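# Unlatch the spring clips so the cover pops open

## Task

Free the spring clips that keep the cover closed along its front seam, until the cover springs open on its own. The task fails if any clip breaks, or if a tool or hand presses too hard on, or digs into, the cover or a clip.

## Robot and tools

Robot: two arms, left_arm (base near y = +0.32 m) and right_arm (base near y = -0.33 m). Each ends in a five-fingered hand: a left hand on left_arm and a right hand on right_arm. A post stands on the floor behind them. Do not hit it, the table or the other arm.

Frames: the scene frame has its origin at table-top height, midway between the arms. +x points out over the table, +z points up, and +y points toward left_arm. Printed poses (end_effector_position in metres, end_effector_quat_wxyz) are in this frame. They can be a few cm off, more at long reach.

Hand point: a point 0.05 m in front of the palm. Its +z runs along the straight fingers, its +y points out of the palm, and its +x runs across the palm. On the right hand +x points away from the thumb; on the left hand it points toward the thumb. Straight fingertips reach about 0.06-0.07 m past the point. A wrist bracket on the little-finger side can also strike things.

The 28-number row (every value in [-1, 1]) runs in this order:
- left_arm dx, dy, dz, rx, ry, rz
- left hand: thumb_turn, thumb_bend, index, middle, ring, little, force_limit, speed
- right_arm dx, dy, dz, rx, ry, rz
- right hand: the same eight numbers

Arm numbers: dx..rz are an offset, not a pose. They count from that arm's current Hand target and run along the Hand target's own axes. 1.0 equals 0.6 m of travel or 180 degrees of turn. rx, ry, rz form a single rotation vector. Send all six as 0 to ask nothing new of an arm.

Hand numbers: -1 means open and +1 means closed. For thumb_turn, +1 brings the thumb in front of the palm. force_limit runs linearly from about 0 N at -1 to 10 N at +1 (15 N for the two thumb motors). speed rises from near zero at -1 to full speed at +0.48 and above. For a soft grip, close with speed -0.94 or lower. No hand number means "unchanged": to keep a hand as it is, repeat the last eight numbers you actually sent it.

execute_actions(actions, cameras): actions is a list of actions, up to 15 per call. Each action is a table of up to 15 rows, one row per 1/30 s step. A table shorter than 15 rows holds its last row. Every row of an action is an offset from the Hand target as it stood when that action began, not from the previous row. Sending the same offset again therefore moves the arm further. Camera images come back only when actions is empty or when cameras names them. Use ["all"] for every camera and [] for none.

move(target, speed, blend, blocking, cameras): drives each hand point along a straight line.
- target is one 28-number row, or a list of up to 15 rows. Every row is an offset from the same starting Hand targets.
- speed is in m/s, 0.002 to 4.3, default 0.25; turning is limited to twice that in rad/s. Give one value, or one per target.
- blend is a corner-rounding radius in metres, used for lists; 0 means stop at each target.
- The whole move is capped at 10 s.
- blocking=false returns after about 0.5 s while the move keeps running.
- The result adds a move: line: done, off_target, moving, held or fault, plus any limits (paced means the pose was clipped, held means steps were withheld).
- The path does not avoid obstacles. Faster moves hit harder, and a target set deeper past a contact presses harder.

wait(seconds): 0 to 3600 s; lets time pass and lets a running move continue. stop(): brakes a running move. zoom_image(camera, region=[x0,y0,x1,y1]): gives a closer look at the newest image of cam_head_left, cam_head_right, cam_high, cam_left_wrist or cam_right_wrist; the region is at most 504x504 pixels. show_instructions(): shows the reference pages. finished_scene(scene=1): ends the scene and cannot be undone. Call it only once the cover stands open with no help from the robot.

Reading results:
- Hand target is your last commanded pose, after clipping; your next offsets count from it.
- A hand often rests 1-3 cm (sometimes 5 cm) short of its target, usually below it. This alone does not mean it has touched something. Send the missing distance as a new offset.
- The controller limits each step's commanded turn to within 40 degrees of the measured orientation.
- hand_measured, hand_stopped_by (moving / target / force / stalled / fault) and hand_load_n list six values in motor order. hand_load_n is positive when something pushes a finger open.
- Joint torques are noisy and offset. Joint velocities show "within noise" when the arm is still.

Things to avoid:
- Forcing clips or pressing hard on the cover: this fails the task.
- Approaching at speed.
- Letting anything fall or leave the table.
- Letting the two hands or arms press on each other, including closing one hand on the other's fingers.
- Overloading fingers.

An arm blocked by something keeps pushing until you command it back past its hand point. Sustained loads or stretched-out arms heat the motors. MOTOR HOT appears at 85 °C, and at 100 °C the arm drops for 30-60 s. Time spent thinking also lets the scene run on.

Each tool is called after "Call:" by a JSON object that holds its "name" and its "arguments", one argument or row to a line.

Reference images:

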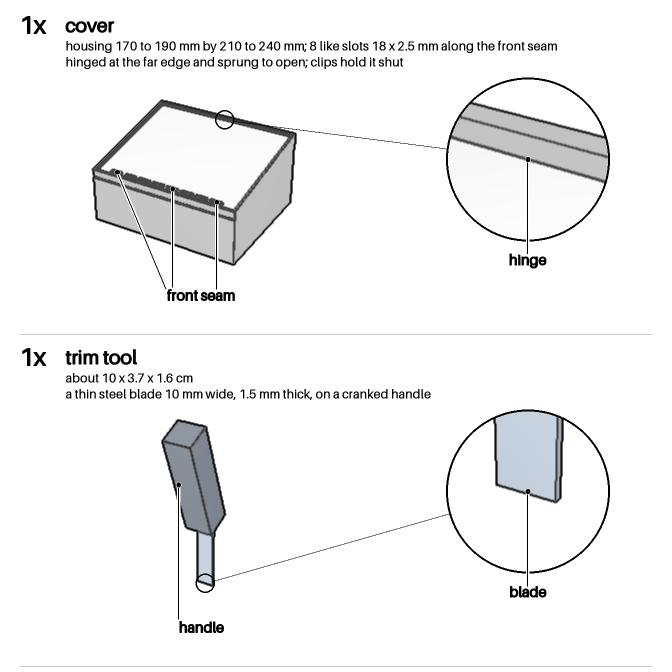

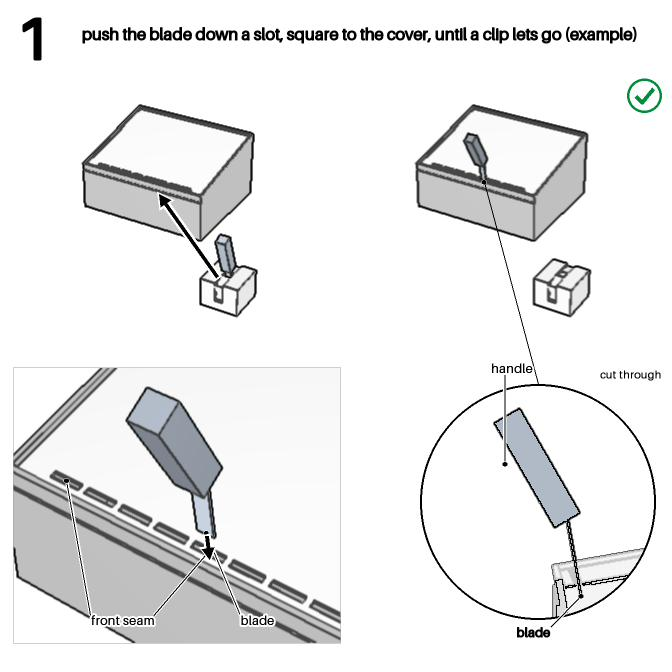

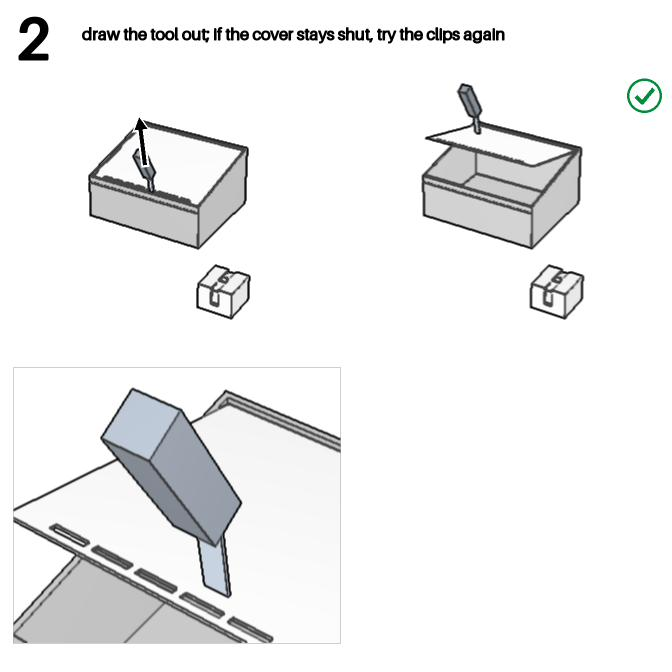

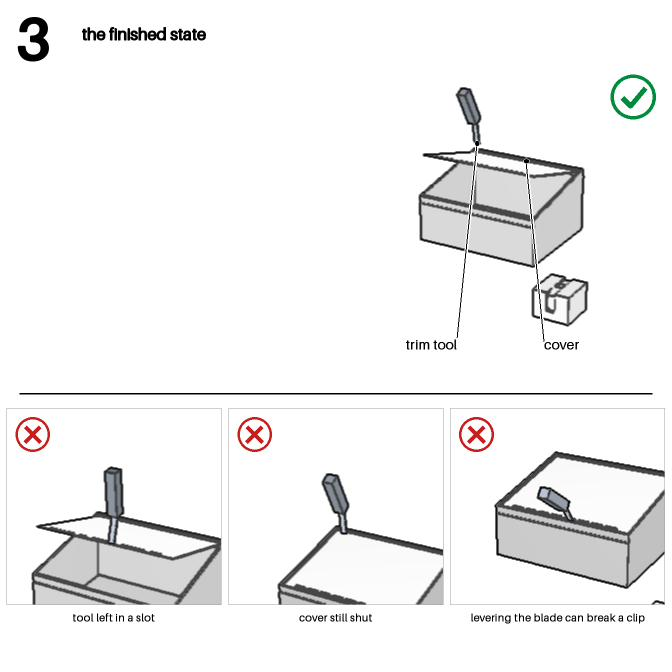

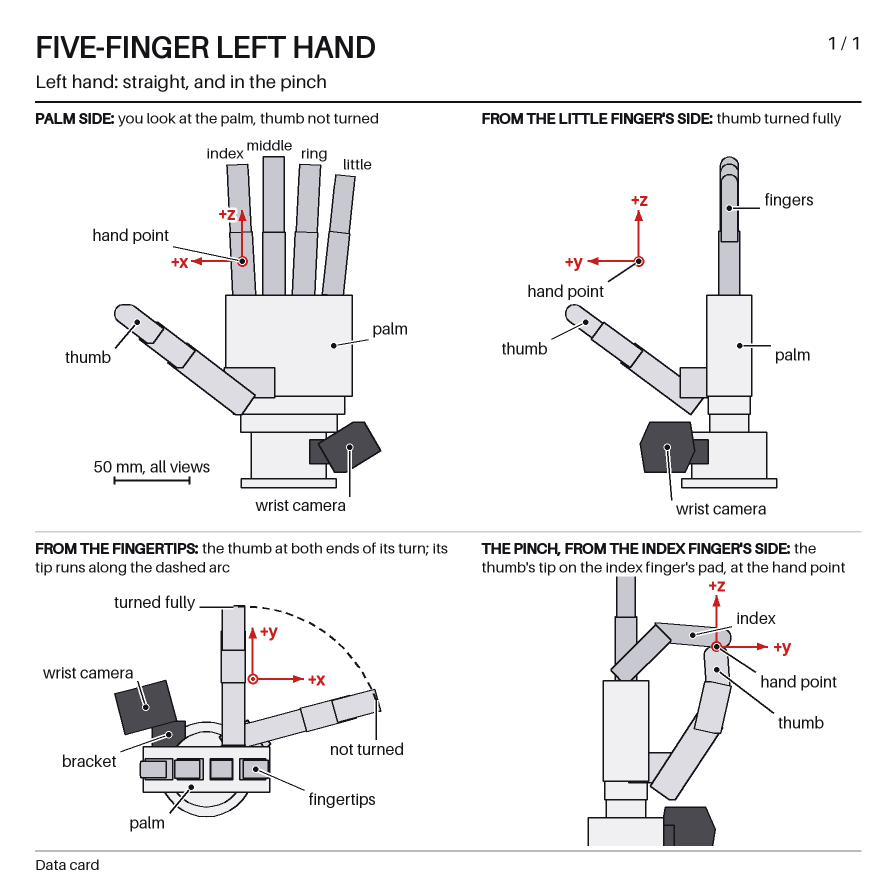

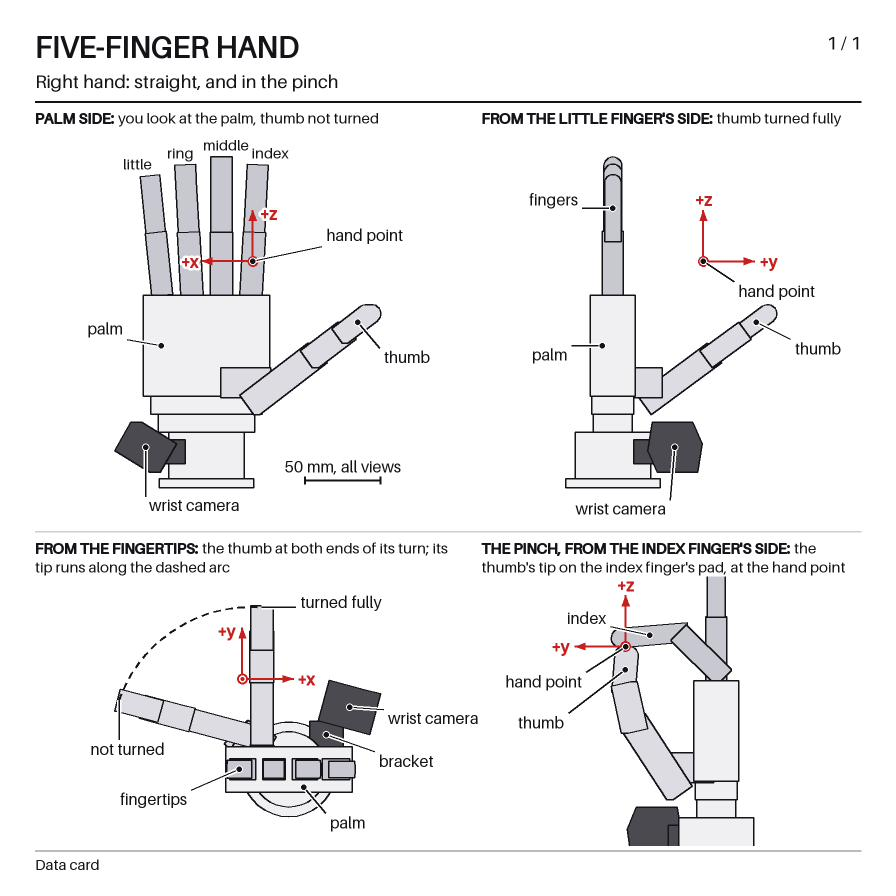

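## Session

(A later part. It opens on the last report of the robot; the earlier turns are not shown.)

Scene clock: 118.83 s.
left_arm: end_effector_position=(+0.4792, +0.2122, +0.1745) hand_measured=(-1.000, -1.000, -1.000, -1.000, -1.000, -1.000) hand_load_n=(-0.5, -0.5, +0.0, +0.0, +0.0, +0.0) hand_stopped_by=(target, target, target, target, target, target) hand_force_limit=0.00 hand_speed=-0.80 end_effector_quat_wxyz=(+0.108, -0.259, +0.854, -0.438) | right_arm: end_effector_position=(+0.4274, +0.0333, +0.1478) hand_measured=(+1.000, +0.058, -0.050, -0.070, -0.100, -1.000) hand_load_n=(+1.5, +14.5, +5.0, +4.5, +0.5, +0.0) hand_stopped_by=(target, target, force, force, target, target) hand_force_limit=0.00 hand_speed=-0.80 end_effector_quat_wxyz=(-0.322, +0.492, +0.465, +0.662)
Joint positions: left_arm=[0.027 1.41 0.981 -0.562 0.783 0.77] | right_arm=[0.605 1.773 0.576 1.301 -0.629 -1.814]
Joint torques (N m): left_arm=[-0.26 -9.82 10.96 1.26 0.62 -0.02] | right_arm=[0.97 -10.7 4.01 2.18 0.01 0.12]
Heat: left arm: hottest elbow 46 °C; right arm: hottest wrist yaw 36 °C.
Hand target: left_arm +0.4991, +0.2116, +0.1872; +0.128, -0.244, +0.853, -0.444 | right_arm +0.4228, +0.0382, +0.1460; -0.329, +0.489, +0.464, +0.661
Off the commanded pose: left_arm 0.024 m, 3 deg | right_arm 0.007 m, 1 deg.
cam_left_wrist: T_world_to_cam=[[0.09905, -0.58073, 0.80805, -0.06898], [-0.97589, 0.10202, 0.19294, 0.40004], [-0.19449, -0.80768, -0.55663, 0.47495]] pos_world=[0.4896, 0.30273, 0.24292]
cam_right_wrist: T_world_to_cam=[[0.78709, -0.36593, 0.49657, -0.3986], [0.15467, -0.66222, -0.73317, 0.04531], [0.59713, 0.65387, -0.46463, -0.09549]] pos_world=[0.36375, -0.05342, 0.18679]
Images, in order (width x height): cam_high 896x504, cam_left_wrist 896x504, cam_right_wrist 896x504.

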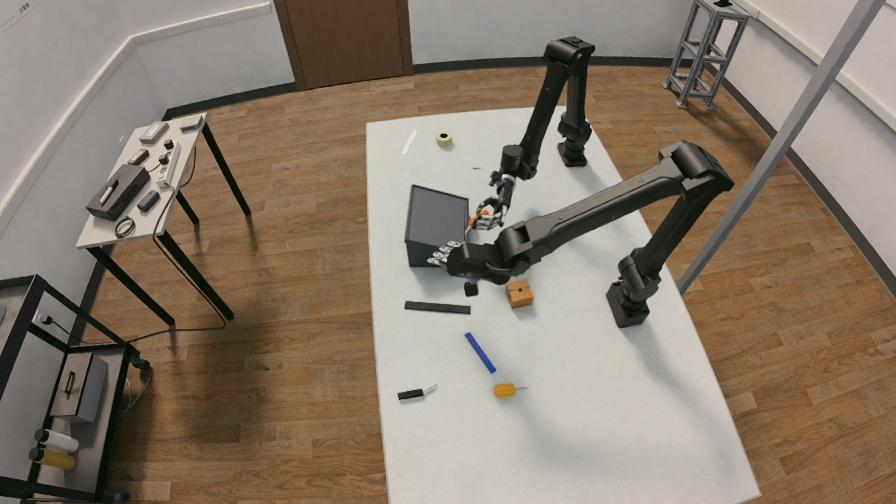

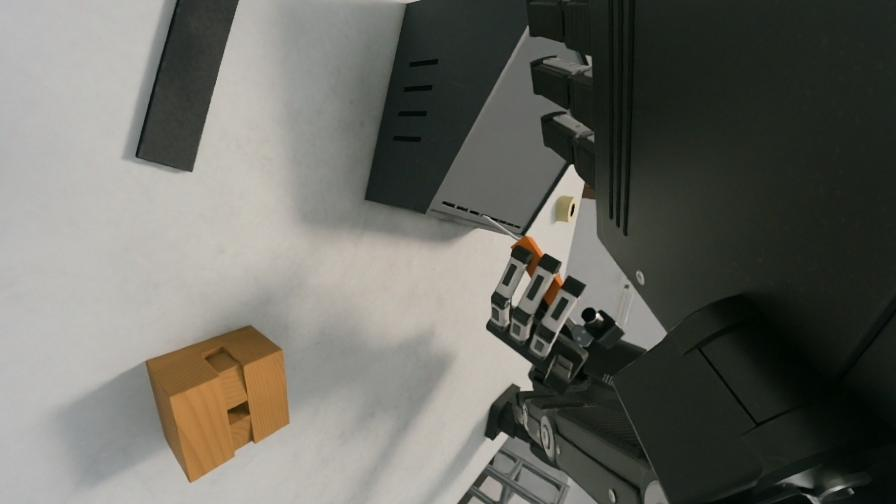

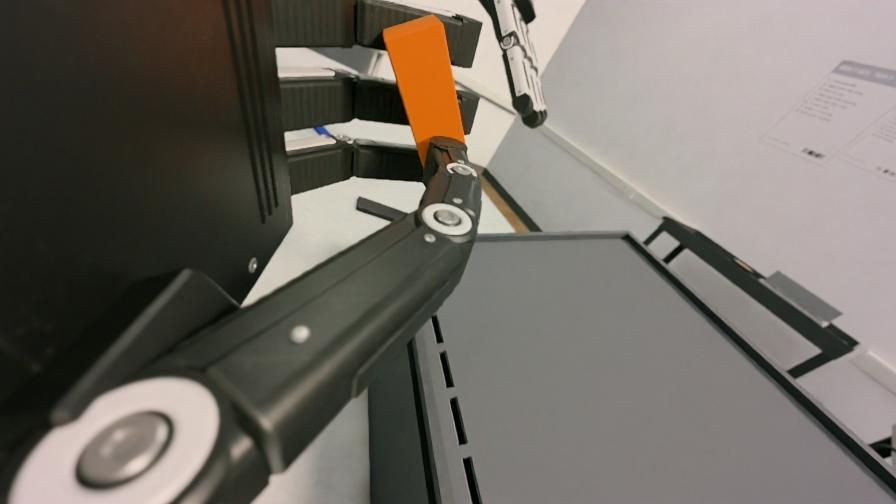

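Call:
{"name": "zoom_image", "arguments": {
  "camera": "cam_right_wrist",
  "region": [360, 220, 660, 504]
}}

Call:
{"name": "zoom_image", "arguments": {
  "camera": "cam_right_wrist",
  "region": [600, 200, 896, 500]
}}

Scaled by 1.680 from the camera's image (finer frame: 1280x720).

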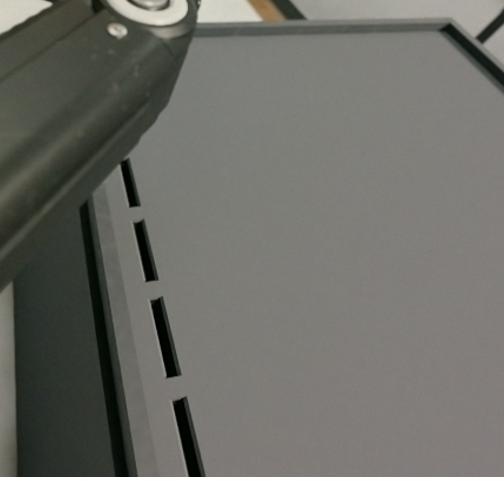

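Scaled by 1.680 from the camera's image (finer frame: 1280x720).

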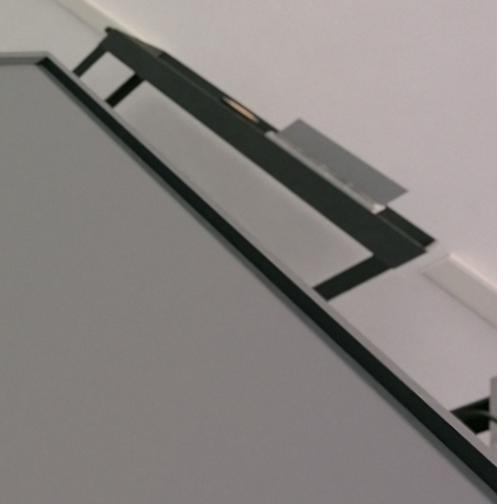

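Call:
{"name": "wait", "arguments": {
  "seconds": 0,
  "cameras": ["cam_high","cam_head_left","cam_head_right"]
}}

Call:
{"name": "zoom_image", "arguments": {
  "camera": "cam_high",
  "region": [400, 180, 520, 270]
}}

Call:
{"name": "zoom_image", "arguments": {
  "camera": "cam_head_left",
  "region": [380, 80, 580, 200]
}}

Call:
{"name": "zoom_image", "arguments": {
  "camera": "cam_head_right",
  "region": [380, 80, 580, 200]
}}

Scene clock: 129.23 s.
left_arm: end_effector_position=(+0.4792, +0.2122, +0.1745) hand_measured=(-1.000, -1.000, -1.000, -1.000, -1.000, -1.000) hand_load_n=(-0.5, +0.0, +0.0, +0.0, +0.0, +0.0) hand_stopped_by=(target, target, target, target, target, target) hand_force_limit=0.00 hand_speed=-0.80 end_effector_quat_wxyz=(+0.108, -0.259, +0.854, -0.438) | right_arm: end_effector_position=(+0.4274, +0.0333, +0.1478) hand_measured=(+1.000, +0.058, -0.050, -0.070, -0.100, -1.000) hand_load_n=(+1.5, +14.5, +5.5, +4.5, +0.5, +0.0) hand_stopped_by=(target, target, force, force, target, target) hand_force_limit=0.00 hand_speed=-0.80 end_effector_quat_wxyz=(-0.322, +0.492, +0.465, +0.662)
Joint positions: left_arm=[0.027 1.41 0.981 -0.562 0.783 0.77] | right_arm=[0.605 1.773 0.576 1.301 -0.629 -1.814]
Joint torques (N m): left_arm=[-0.32 -9.82 10.96 1.26 0.61 -0.02] | right_arm=[0.97 -10.7 4.03 2.19 0.01 0.13]
Heat: left arm: hottest elbow 46 °C; right arm: hottest wrist yaw 36 °C.
Hand target: left_arm +0.4991, +0.2116, +0.1872; +0.128, -0.244, +0.853, -0.444 | right_arm +0.4228, +0.0382, +0.1460; -0.329, +0.489, +0.464, +0.661
Off the commanded pose: left_arm 0.024 m, 3 deg | right_arm 0.007 m, 1 deg.
Images, in order (width x height): cam_head_left 896x504, cam_head_right 896x504, cam_high 896x504.

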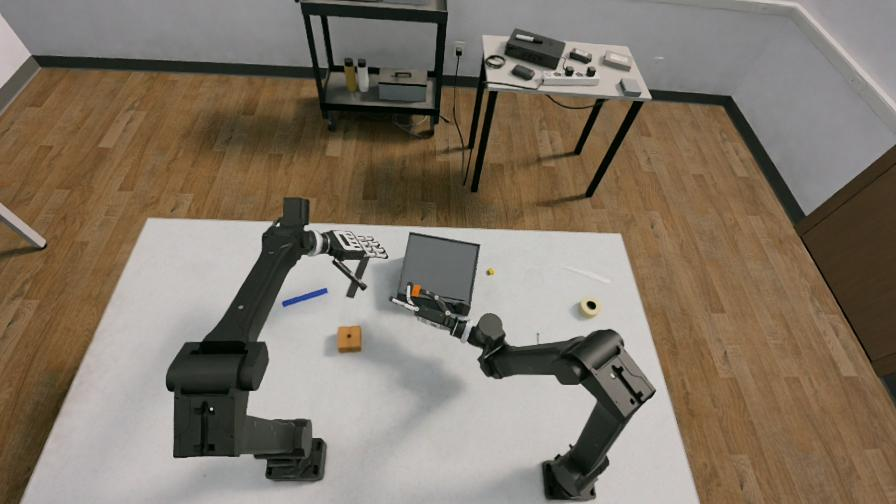

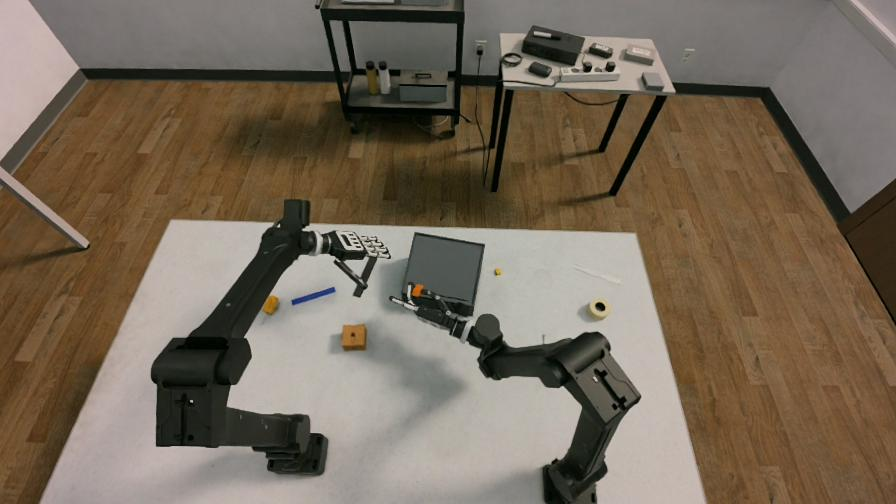

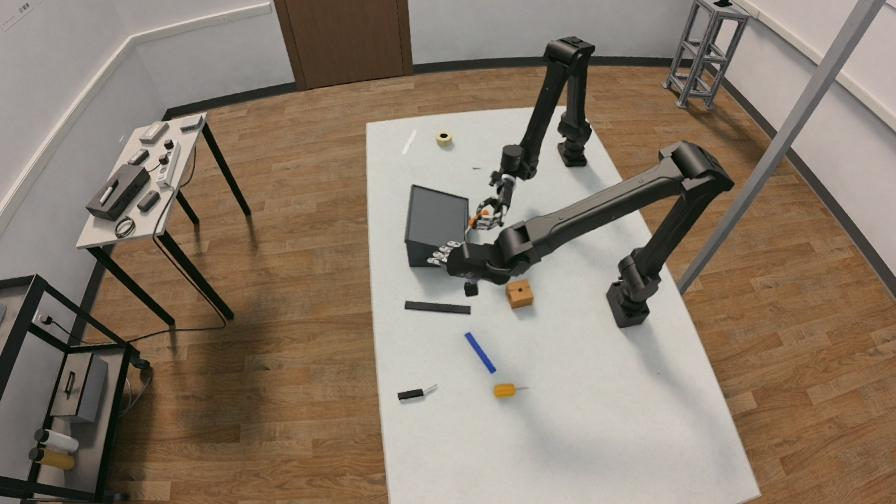

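Scaled by 4.200 from the camera's image (finer frame: 1280x720).

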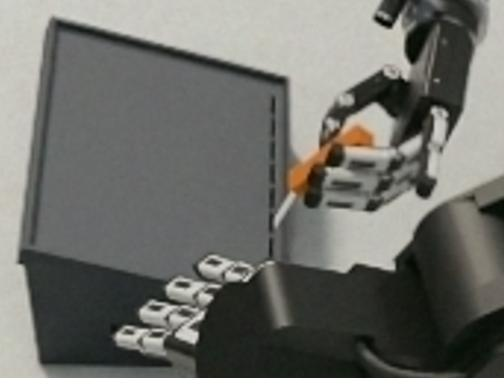

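Scaled by 2.520 from the camera's image (finer frame: 1280x720).

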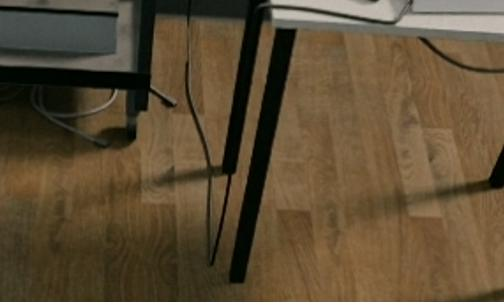

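Scaled by 2.520 from the camera's image (finer frame: 1280x720).

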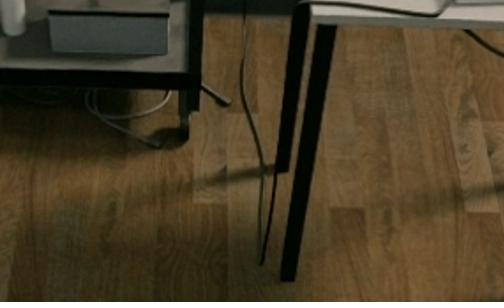

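Call:
{"name": "zoom_image", "arguments": {
  "camera": "cam_high",
  "region": [440, 190, 500, 250]
}}

Call:
{"name": "zoom_image", "arguments": {
  "camera": "cam_head_left",
  "region": [380, 250, 500, 350]
}}

Call:
{"name": "zoom_image", "arguments": {
  "camera": "cam_head_right",
  "region": [380, 250, 500, 350]
}}

Scaled by 8.400 from the camera's image (finer frame: 1280x720).

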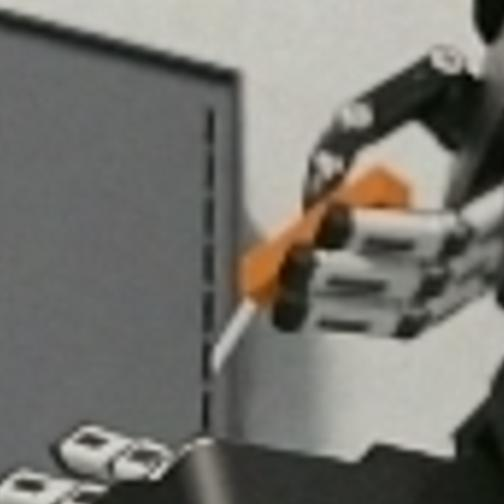

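Scaled by 4.200 from the camera's image (finer frame: 1280x720).

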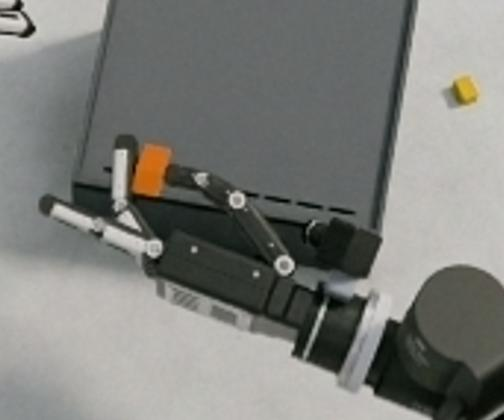

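Scaled by 4.200 from the camera's image (finer frame: 1280x720).

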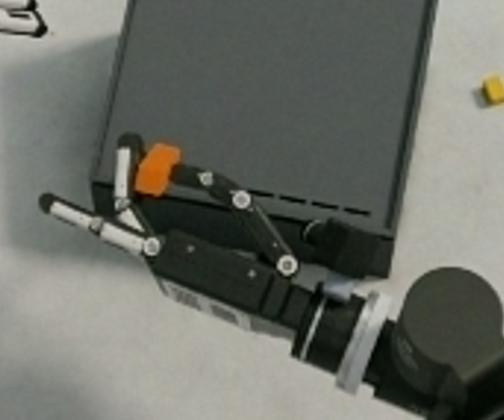

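Call:
{"name": "zoom_image", "arguments": {
  "camera": "cam_high",
  "region": [450, 198, 480, 222]
}}

Call:
{"name": "zoom_image", "arguments": {
  "camera": "cam_high",
  "region": [450, 220, 480, 244]
}}

Call:
{"name": "zoom_image", "arguments": {
  "camera": "cam_head_left",
  "region": [396, 276, 476, 316]
}}

Scaled by 16.800 from the camera's image (finer frame: 1280x720).

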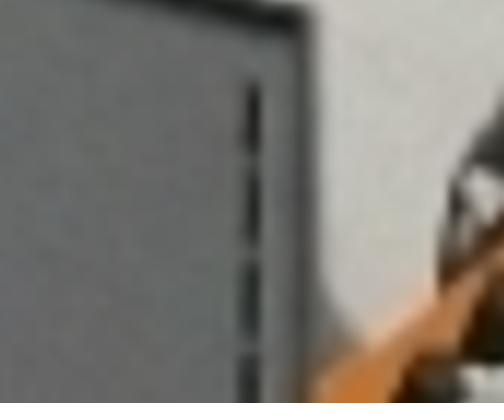

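Scaled by 16.800 from the camera's image (finer frame: 1280x720).

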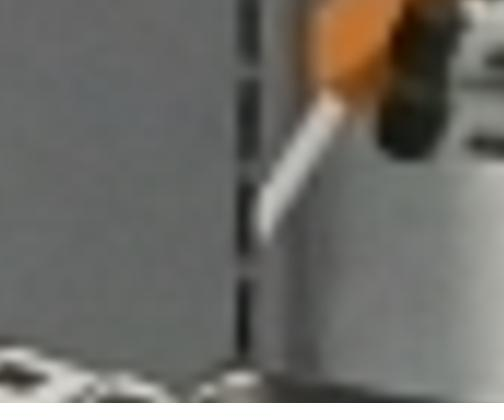

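Scaled by 6.300 from the camera's image (finer frame: 1280x720).

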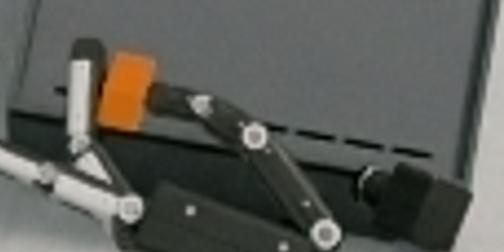

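Call:
{"name": "move", "arguments": {
  "target": [0,0,0,0,0,0,-1,-1,-1,-1,-1,-1,0,-0.8,-0.0108,-0.00804,0.00158,0,0,0,1,0.06,0.3,0.3,-0.1,-1,0.0,-0.8],
  "speed": 0.04,
  "cameras": ["cam_left_wrist","cam_high","cam_right_wrist"]
}}

Call:
{"name": "zoom_image", "arguments": {
  "camera": "cam_left_wrist",
  "region": [430, 190, 560, 290]
}}

Call:
{"name": "zoom_image", "arguments": {
  "camera": "cam_high",
  "region": [450, 220, 480, 244]
}}

Scene clock: 138.37 s.
left_arm: end_effector_position=(+0.4792, +0.2122, +0.1745) hand_measured=(-1.000, -1.000, -1.000, -1.000, -1.000, -1.000) hand_load_n=(+0.0, +0.0, +0.0, +0.0, +0.0, +0.0) hand_stopped_by=(target, target, target, target, target, target) hand_force_limit=0.00 hand_speed=-0.80 end_effector_quat_wxyz=(+0.108, -0.259, +0.854, -0.438) | right_arm: end_effector_position=(+0.4263, +0.0351, +0.1400) hand_measured=(+1.000, +0.058, -0.050, -0.070, -0.100, -1.000) hand_load_n=(+1.5, +14.5, +5.5, +4.5, +1.0, +0.0) hand_stopped_by=(target, target, force, force, target, target) hand_force_limit=0.00 hand_speed=-0.80 end_effector_quat_wxyz=(-0.322, +0.493, +0.464, +0.662)
Joint positions: left_arm=[0.027 1.41 0.981 -0.562 0.783 0.77] | right_arm=[0.612 1.8 0.576 1.327 -0.621 -1.814]
Joint torques (N m): left_arm=[-0.32 -9.76 10.95 1.29 0.62 -0.02] | right_arm=[1.03 -10.99 3.79 2.21 0 0.12]
Heat: left arm: hottest elbow 46 °C; right arm: hottest wrist yaw 36 °C.
Hand target: left_arm +0.4991, +0.2116, +0.1872; +0.128, -0.244, +0.853, -0.444 | right_arm +0.4208, +0.0406, +0.1387; -0.329, +0.489, +0.464, +0.662
Off the commanded pose: left_arm 0.024 m, 3 deg | right_arm 0.008 m, 1 deg.
move: done
cam_left_wrist: T_world_to_cam=[[0.09905, -0.58073, 0.80805, -0.06898], [-0.97589, 0.10202, 0.19294, 0.40004], [-0.19449, -0.80768, -0.55663, 0.47495]] pos_world=[0.4896, 0.30273, 0.24292]
cam_right_wrist: T_world_to_cam=[[0.78692, -0.36761, 0.49559, -0.39303], [0.15262, -0.66225, -0.73357, 0.04186], [0.59788, 0.6529, -0.46504, -0.09977]] pos_world=[0.36255, -0.05162, 0.17909]
Images, in order (width x height): cam_high 896x504, cam_left_wrist 896x504, cam_right_wrist 896x504.

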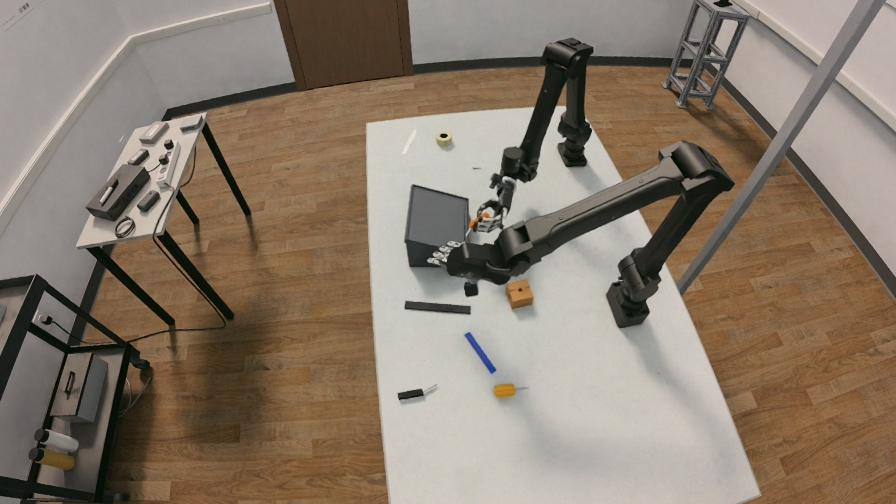

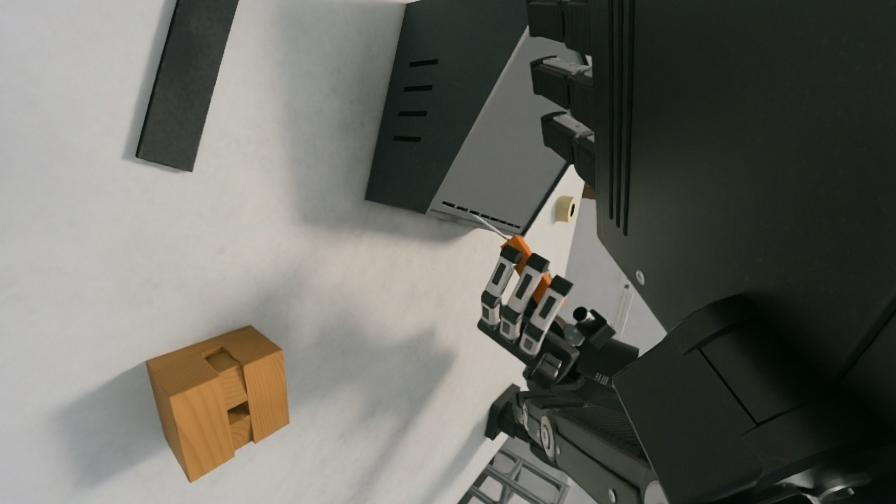

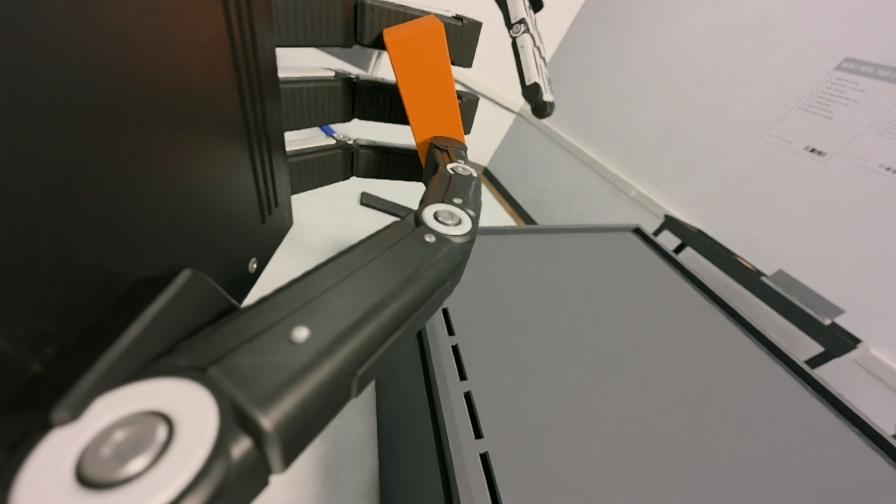

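Scaled by 3.877 from the camera's image (finer frame: 1280x720).

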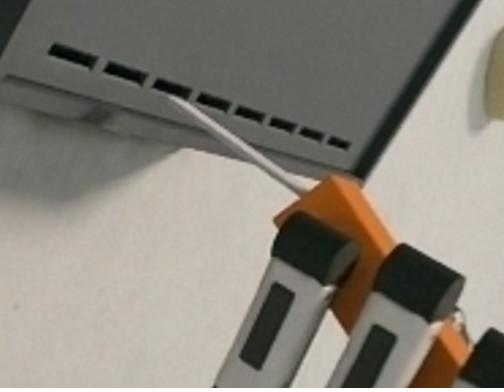

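Scaled by 16.800 from the camera's image (finer frame: 1280x720).

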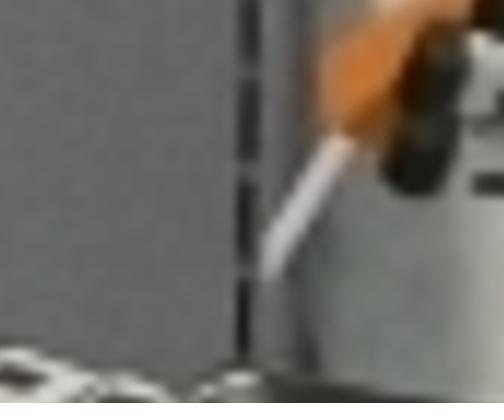

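Call:
{"name": "move", "arguments": {
  "target": [0,0,0,0,0,0,-1,-1,-1,-1,-1,-1,0,-0.8,-0.01015,-0.00105,0.00214,0,0,0,1,0.06,0.3,0.3,-0.1,-1,0.0,-0.8],
  "speed": 0.04,
  "cameras": ["cam_left_wrist","cam_high","cam_right_wrist"]
}}

Call:
{"name": "zoom_image", "arguments": {
  "camera": "cam_left_wrist",
  "region": [440, 195, 510, 250]
}}

Call:
{"name": "zoom_image", "arguments": {
  "camera": "cam_high",
  "region": [450, 220, 480, 244]
}}

Call:
{"name": "zoom_image", "arguments": {
  "camera": "cam_right_wrist",
  "region": [360, 220, 660, 504]
}}

Scene clock: 141.13 s.
left_arm: end_effector_position=(+0.4792, +0.2122, +0.1745) hand_measured=(-1.000, -1.000, -1.000, -1.000, -1.000, -1.000) hand_load_n=(+0.0, +0.0, +0.0, +0.0, +0.0, +0.0) hand_stopped_by=(target, target, target, target, target, target) hand_force_limit=0.00 hand_speed=-0.80 end_effector_quat_wxyz=(+0.108, -0.259, +0.854, -0.438) | right_arm: end_effector_position=(+0.4261, +0.0352, +0.1311) hand_measured=(+1.000, +0.058, -0.050, -0.070, -0.100, -1.000) hand_load_n=(+2.0, +14.5, +5.5, +4.5, +1.0, +0.0) hand_stopped_by=(target, target, force, force, target, target) hand_force_limit=0.00 hand_speed=-0.80 end_effector_quat_wxyz=(-0.323, +0.496, +0.465, +0.659)
Joint positions: left_arm=[0.027 1.41 0.981 -0.562 0.783 0.77] | right_arm=[0.612 1.824 0.576 1.343 -0.62 -1.814]
Joint torques (N m): left_arm=[-0.26 -9.76 10.96 1.28 0.61 -0.02] | right_arm=[1.08 -11.05 4.16 2.28 -0.01 0.12]
Heat: left arm: hottest elbow 47 °C; right arm: hottest wrist yaw 36 °C.
Hand target: left_arm +0.4991, +0.2116, +0.1872; +0.128, -0.244, +0.853, -0.444 | right_arm +0.4225, +0.0420, +0.1329; -0.329, +0.489, +0.464, +0.662
Off the commanded pose: left_arm 0.024 m, 3 deg | right_arm 0.008 m, 1 deg.
move: done
cam_left_wrist: T_world_to_cam=[[0.09905, -0.58073, 0.80805, -0.06898], [-0.97589, 0.10202, 0.19294, 0.40004], [-0.19449, -0.80768, -0.55663, 0.47495]] pos_world=[0.4896, 0.30273, 0.24292]
cam_right_wrist: T_world_to_cam=[[0.79025, -0.36542, 0.49192, -0.38942], [0.1477, -0.66551, -0.73163, 0.03747], [0.59472, 0.65083, -0.47194, -0.10148]] pos_world=[0.36256, -0.05132, 0.17108]
Images, in order (width x height): cam_high 896x504, cam_left_wrist 896x504, cam_right_wrist 896x504.

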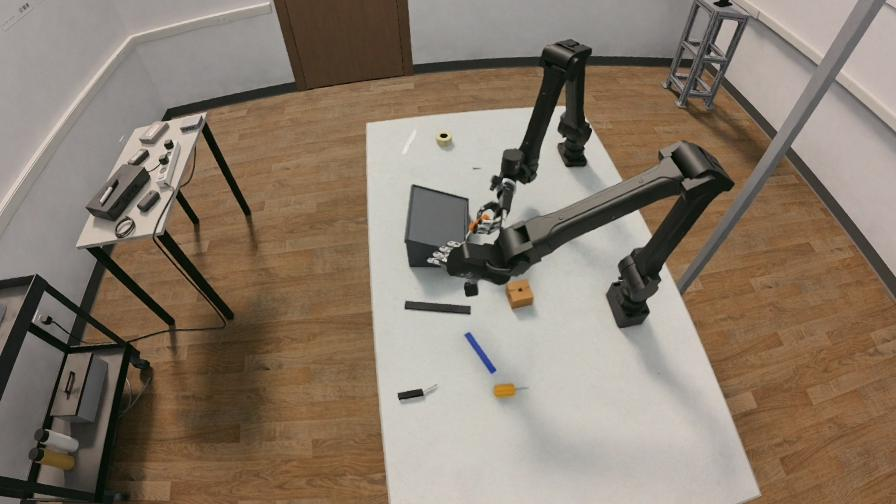

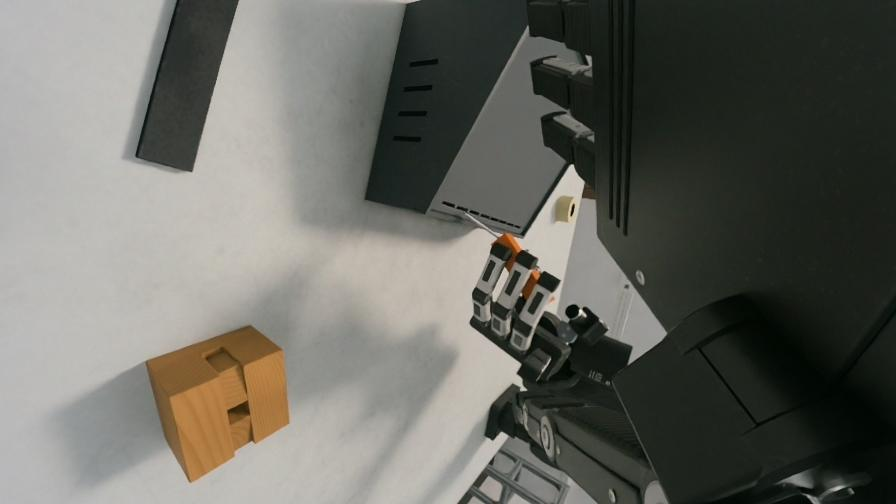

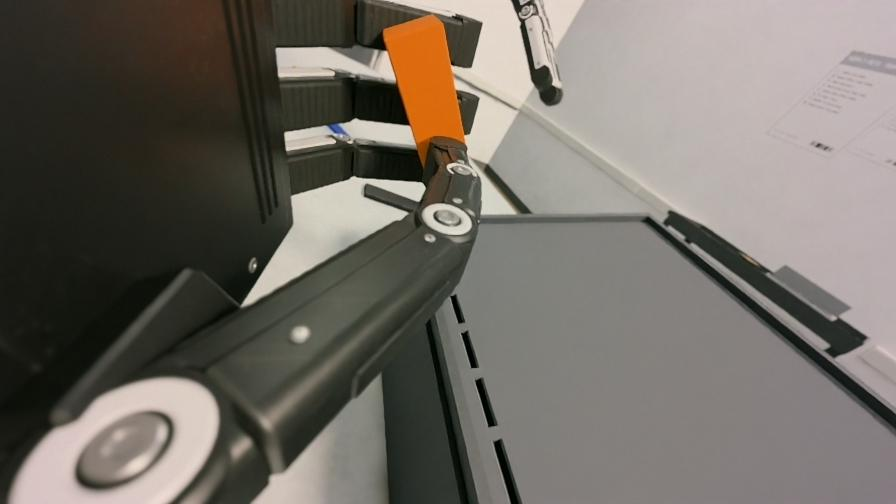

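Scaled by 7.200 from the camera's image (finer frame: 1280x720).

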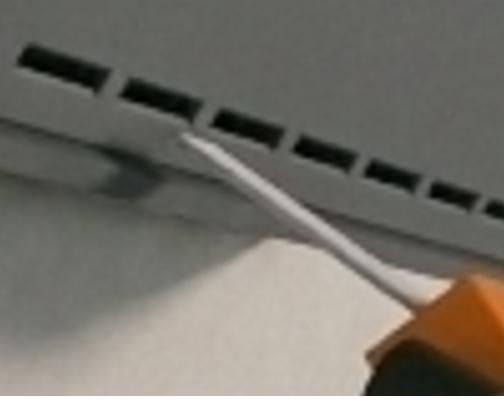

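Scaled by 16.800 from the camera's image (finer frame: 1280x720).

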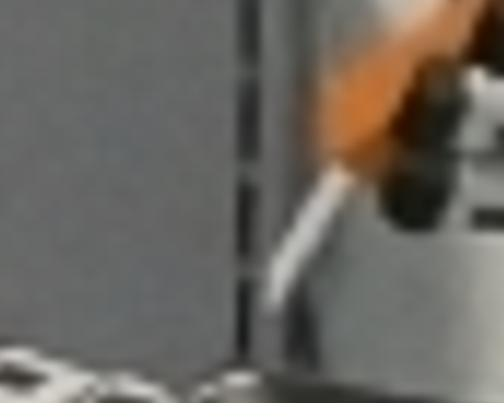

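Scaled by 1.680 from the camera's image (finer frame: 1280x720).

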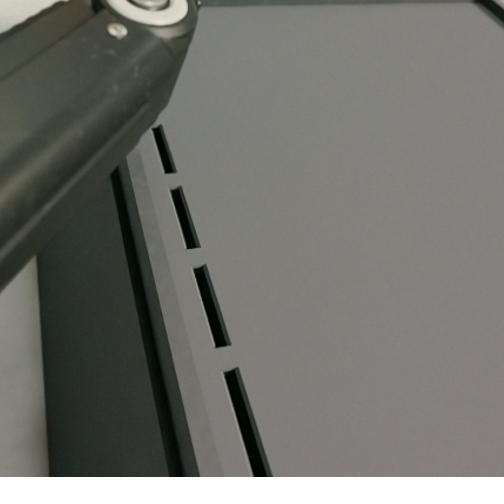

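Call:
{"name": "move", "arguments": {
  "target": [0,0,0,0,0,0,-1,-1,-1,-1,-1,-1,0,-0.8,0.00037,0.00407,0.00082,0,0,0,1,0.06,0.3,0.3,-0.1,-1,0.0,-0.8],
  "speed": 0.03,
  "cameras": ["cam_left_wrist","cam_high"]
}}

Call:
{"name": "zoom_image", "arguments": {
  "camera": "cam_left_wrist",
  "region": [440, 195, 510, 250]
}}

Call:
{"name": "zoom_image", "arguments": {
  "camera": "cam_high",
  "region": [450, 220, 480, 244]
}}

Scene clock: 145.97 s.
left_arm: end_effector_position=(+0.4792, +0.2122, +0.1745) hand_measured=(-1.000, -1.000, -1.000, -1.000, -1.000, -1.000) hand_load_n=(+0.0, +0.0, +0.0, +0.0, +0.0, +0.0) hand_stopped_by=(target, target, target, target, target, target) hand_force_limit=0.00 hand_speed=-0.80 end_effector_quat_wxyz=(+0.108, -0.259, +0.854, -0.438) | right_arm: end_effector_position=(+0.4260, +0.0352, +0.1311) hand_measured=(+1.000, +0.058, -0.050, -0.070, -0.100, -1.000) hand_load_n=(+1.5, +14.5, +5.5, +4.5, +1.0, +0.0) hand_stopped_by=(target, target, force, force, target, target) hand_force_limit=0.00 hand_speed=-0.80 end_effector_quat_wxyz=(-0.323, +0.495, +0.465, +0.659)
Joint positions: left_arm=[0.027 1.41 0.981 -0.562 0.783 0.77] | right_arm=[0.612 1.824 0.576 1.343 -0.621 -1.814]
Joint torques (N m): left_arm=[-0.26 -9.7 10.96 1.28 0.61 -0.02] | right_arm=[0.79 -11.11 4.41 2.06 -0.15 0.13]
Heat: left arm: hottest elbow 47 °C; right arm: hottest wrist yaw 36 °C.
Hand target: left_arm +0.4991, +0.2116, +0.1872; +0.128, -0.244, +0.853, -0.444 | right_arm +0.4247, +0.0416, +0.1338; -0.329, +0.489, +0.464, +0.662
Off the commanded pose: left_arm 0.024 m, 3 deg | right_arm 0.007 m, 1 deg.
move: done
cam_left_wrist: T_world_to_cam=[[0.09905, -0.58073, 0.80805, -0.06898], [-0.97589, 0.10202, 0.19294, 0.40004], [-0.19449, -0.80768, -0.55663, 0.47495]] pos_world=[0.4896, 0.30273, 0.24292]
Images, in order (width x height): cam_high 896x504, cam_left_wrist 896x504.

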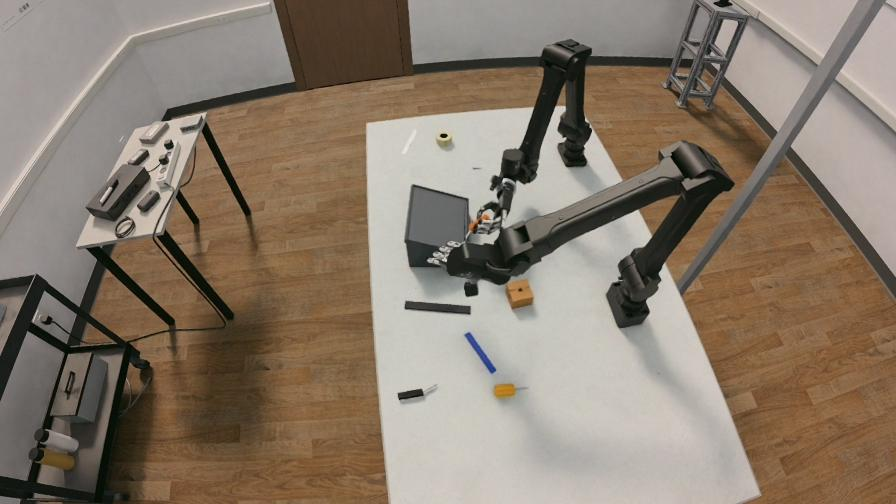

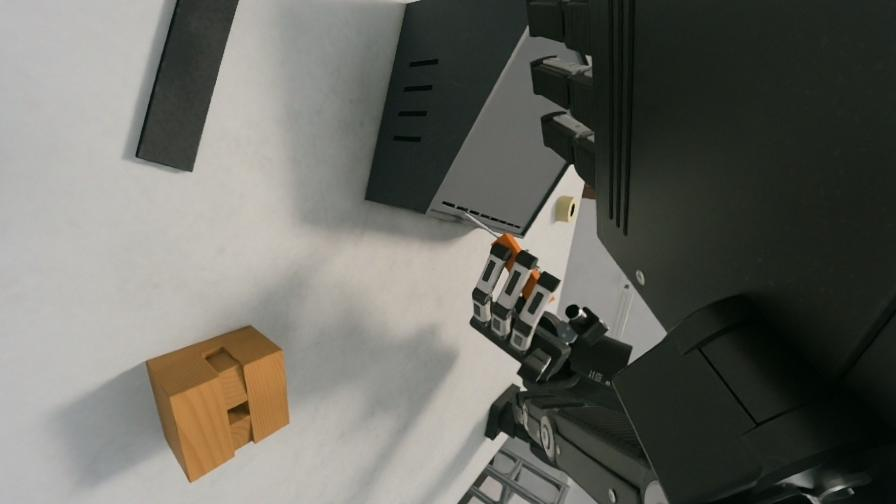

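Scaled by 7.200 from the camera's image (finer frame: 1280x720).

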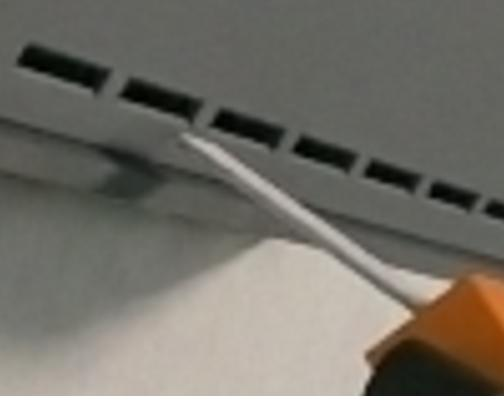

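Scaled by 16.800 from the camera's image (finer frame: 1280x720).

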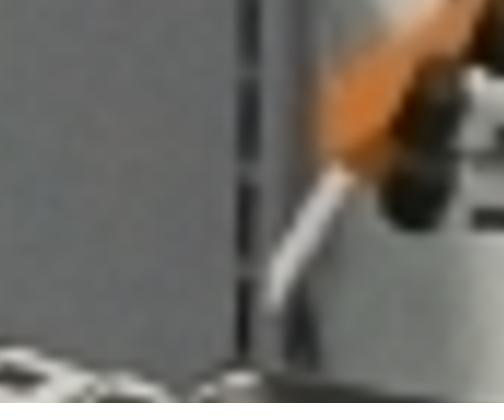

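Call:
{"name": "move", "arguments": {
  "target": [0,0,0,0,0,0,-1,-1,-1,-1,-1,-1,0,-0.8,0.00037,0.00407,0.00082,0,0,0,1,0.06,0.3,0.3,-0.1,-1,0.0,-0.8],
  "speed": 0.03,
  "cameras": []
}}

Scene clock: 147.20 s.
left_arm: end_effector_position=(+0.4792, +0.2122, +0.1745) hand_measured=(-1.000, -1.000, -1.000, -1.000, -1.000, -1.000) hand_load_n=(-0.5, +0.0, +0.0, +0.0, +0.0, +0.0) hand_stopped_by=(target, target, target, target, target, target) hand_force_limit=0.00 hand_speed=-0.80 end_effector_quat_wxyz=(+0.108, -0.259, +0.854, -0.438) | right_arm: end_effector_position=(+0.4254, +0.0357, +0.1311) hand_measured=(+1.000, +0.058, -0.050, -0.070, -0.100, -1.000) hand_load_n=(+1.5, +14.0, +5.5, +4.5, +0.5, +0.0) hand_stopped_by=(target, target, force, force, target, target) hand_force_limit=0.00 hand_speed=-0.80 end_effector_quat_wxyz=(-0.324, +0.495, +0.466, +0.658)
Joint positions: left_arm=[0.027 1.41 0.981 -0.562 0.783 0.77] | right_arm=[0.612 1.824 0.576 1.343 -0.625 -1.814]
Joint torques (N m): left_arm=[-0.26 -9.76 10.96 1.29 0.62 -0.02] | right_arm=[0.38 -11.28 4.7 1.83 -0.15 0.12]
Heat: left arm: hottest elbow 47 °C; right arm: hottest wrist yaw 36 °C.
Hand target: left_arm +0.4991, +0.2116, +0.1872; +0.128, -0.244, +0.853, -0.444 | right_arm +0.4271, +0.0412, +0.1348; -0.329, +0.489, +0.464, +0.662
Off the commanded pose: left_arm 0.024 m, 3 deg | right_arm 0.007 m, 1 deg.
move: done


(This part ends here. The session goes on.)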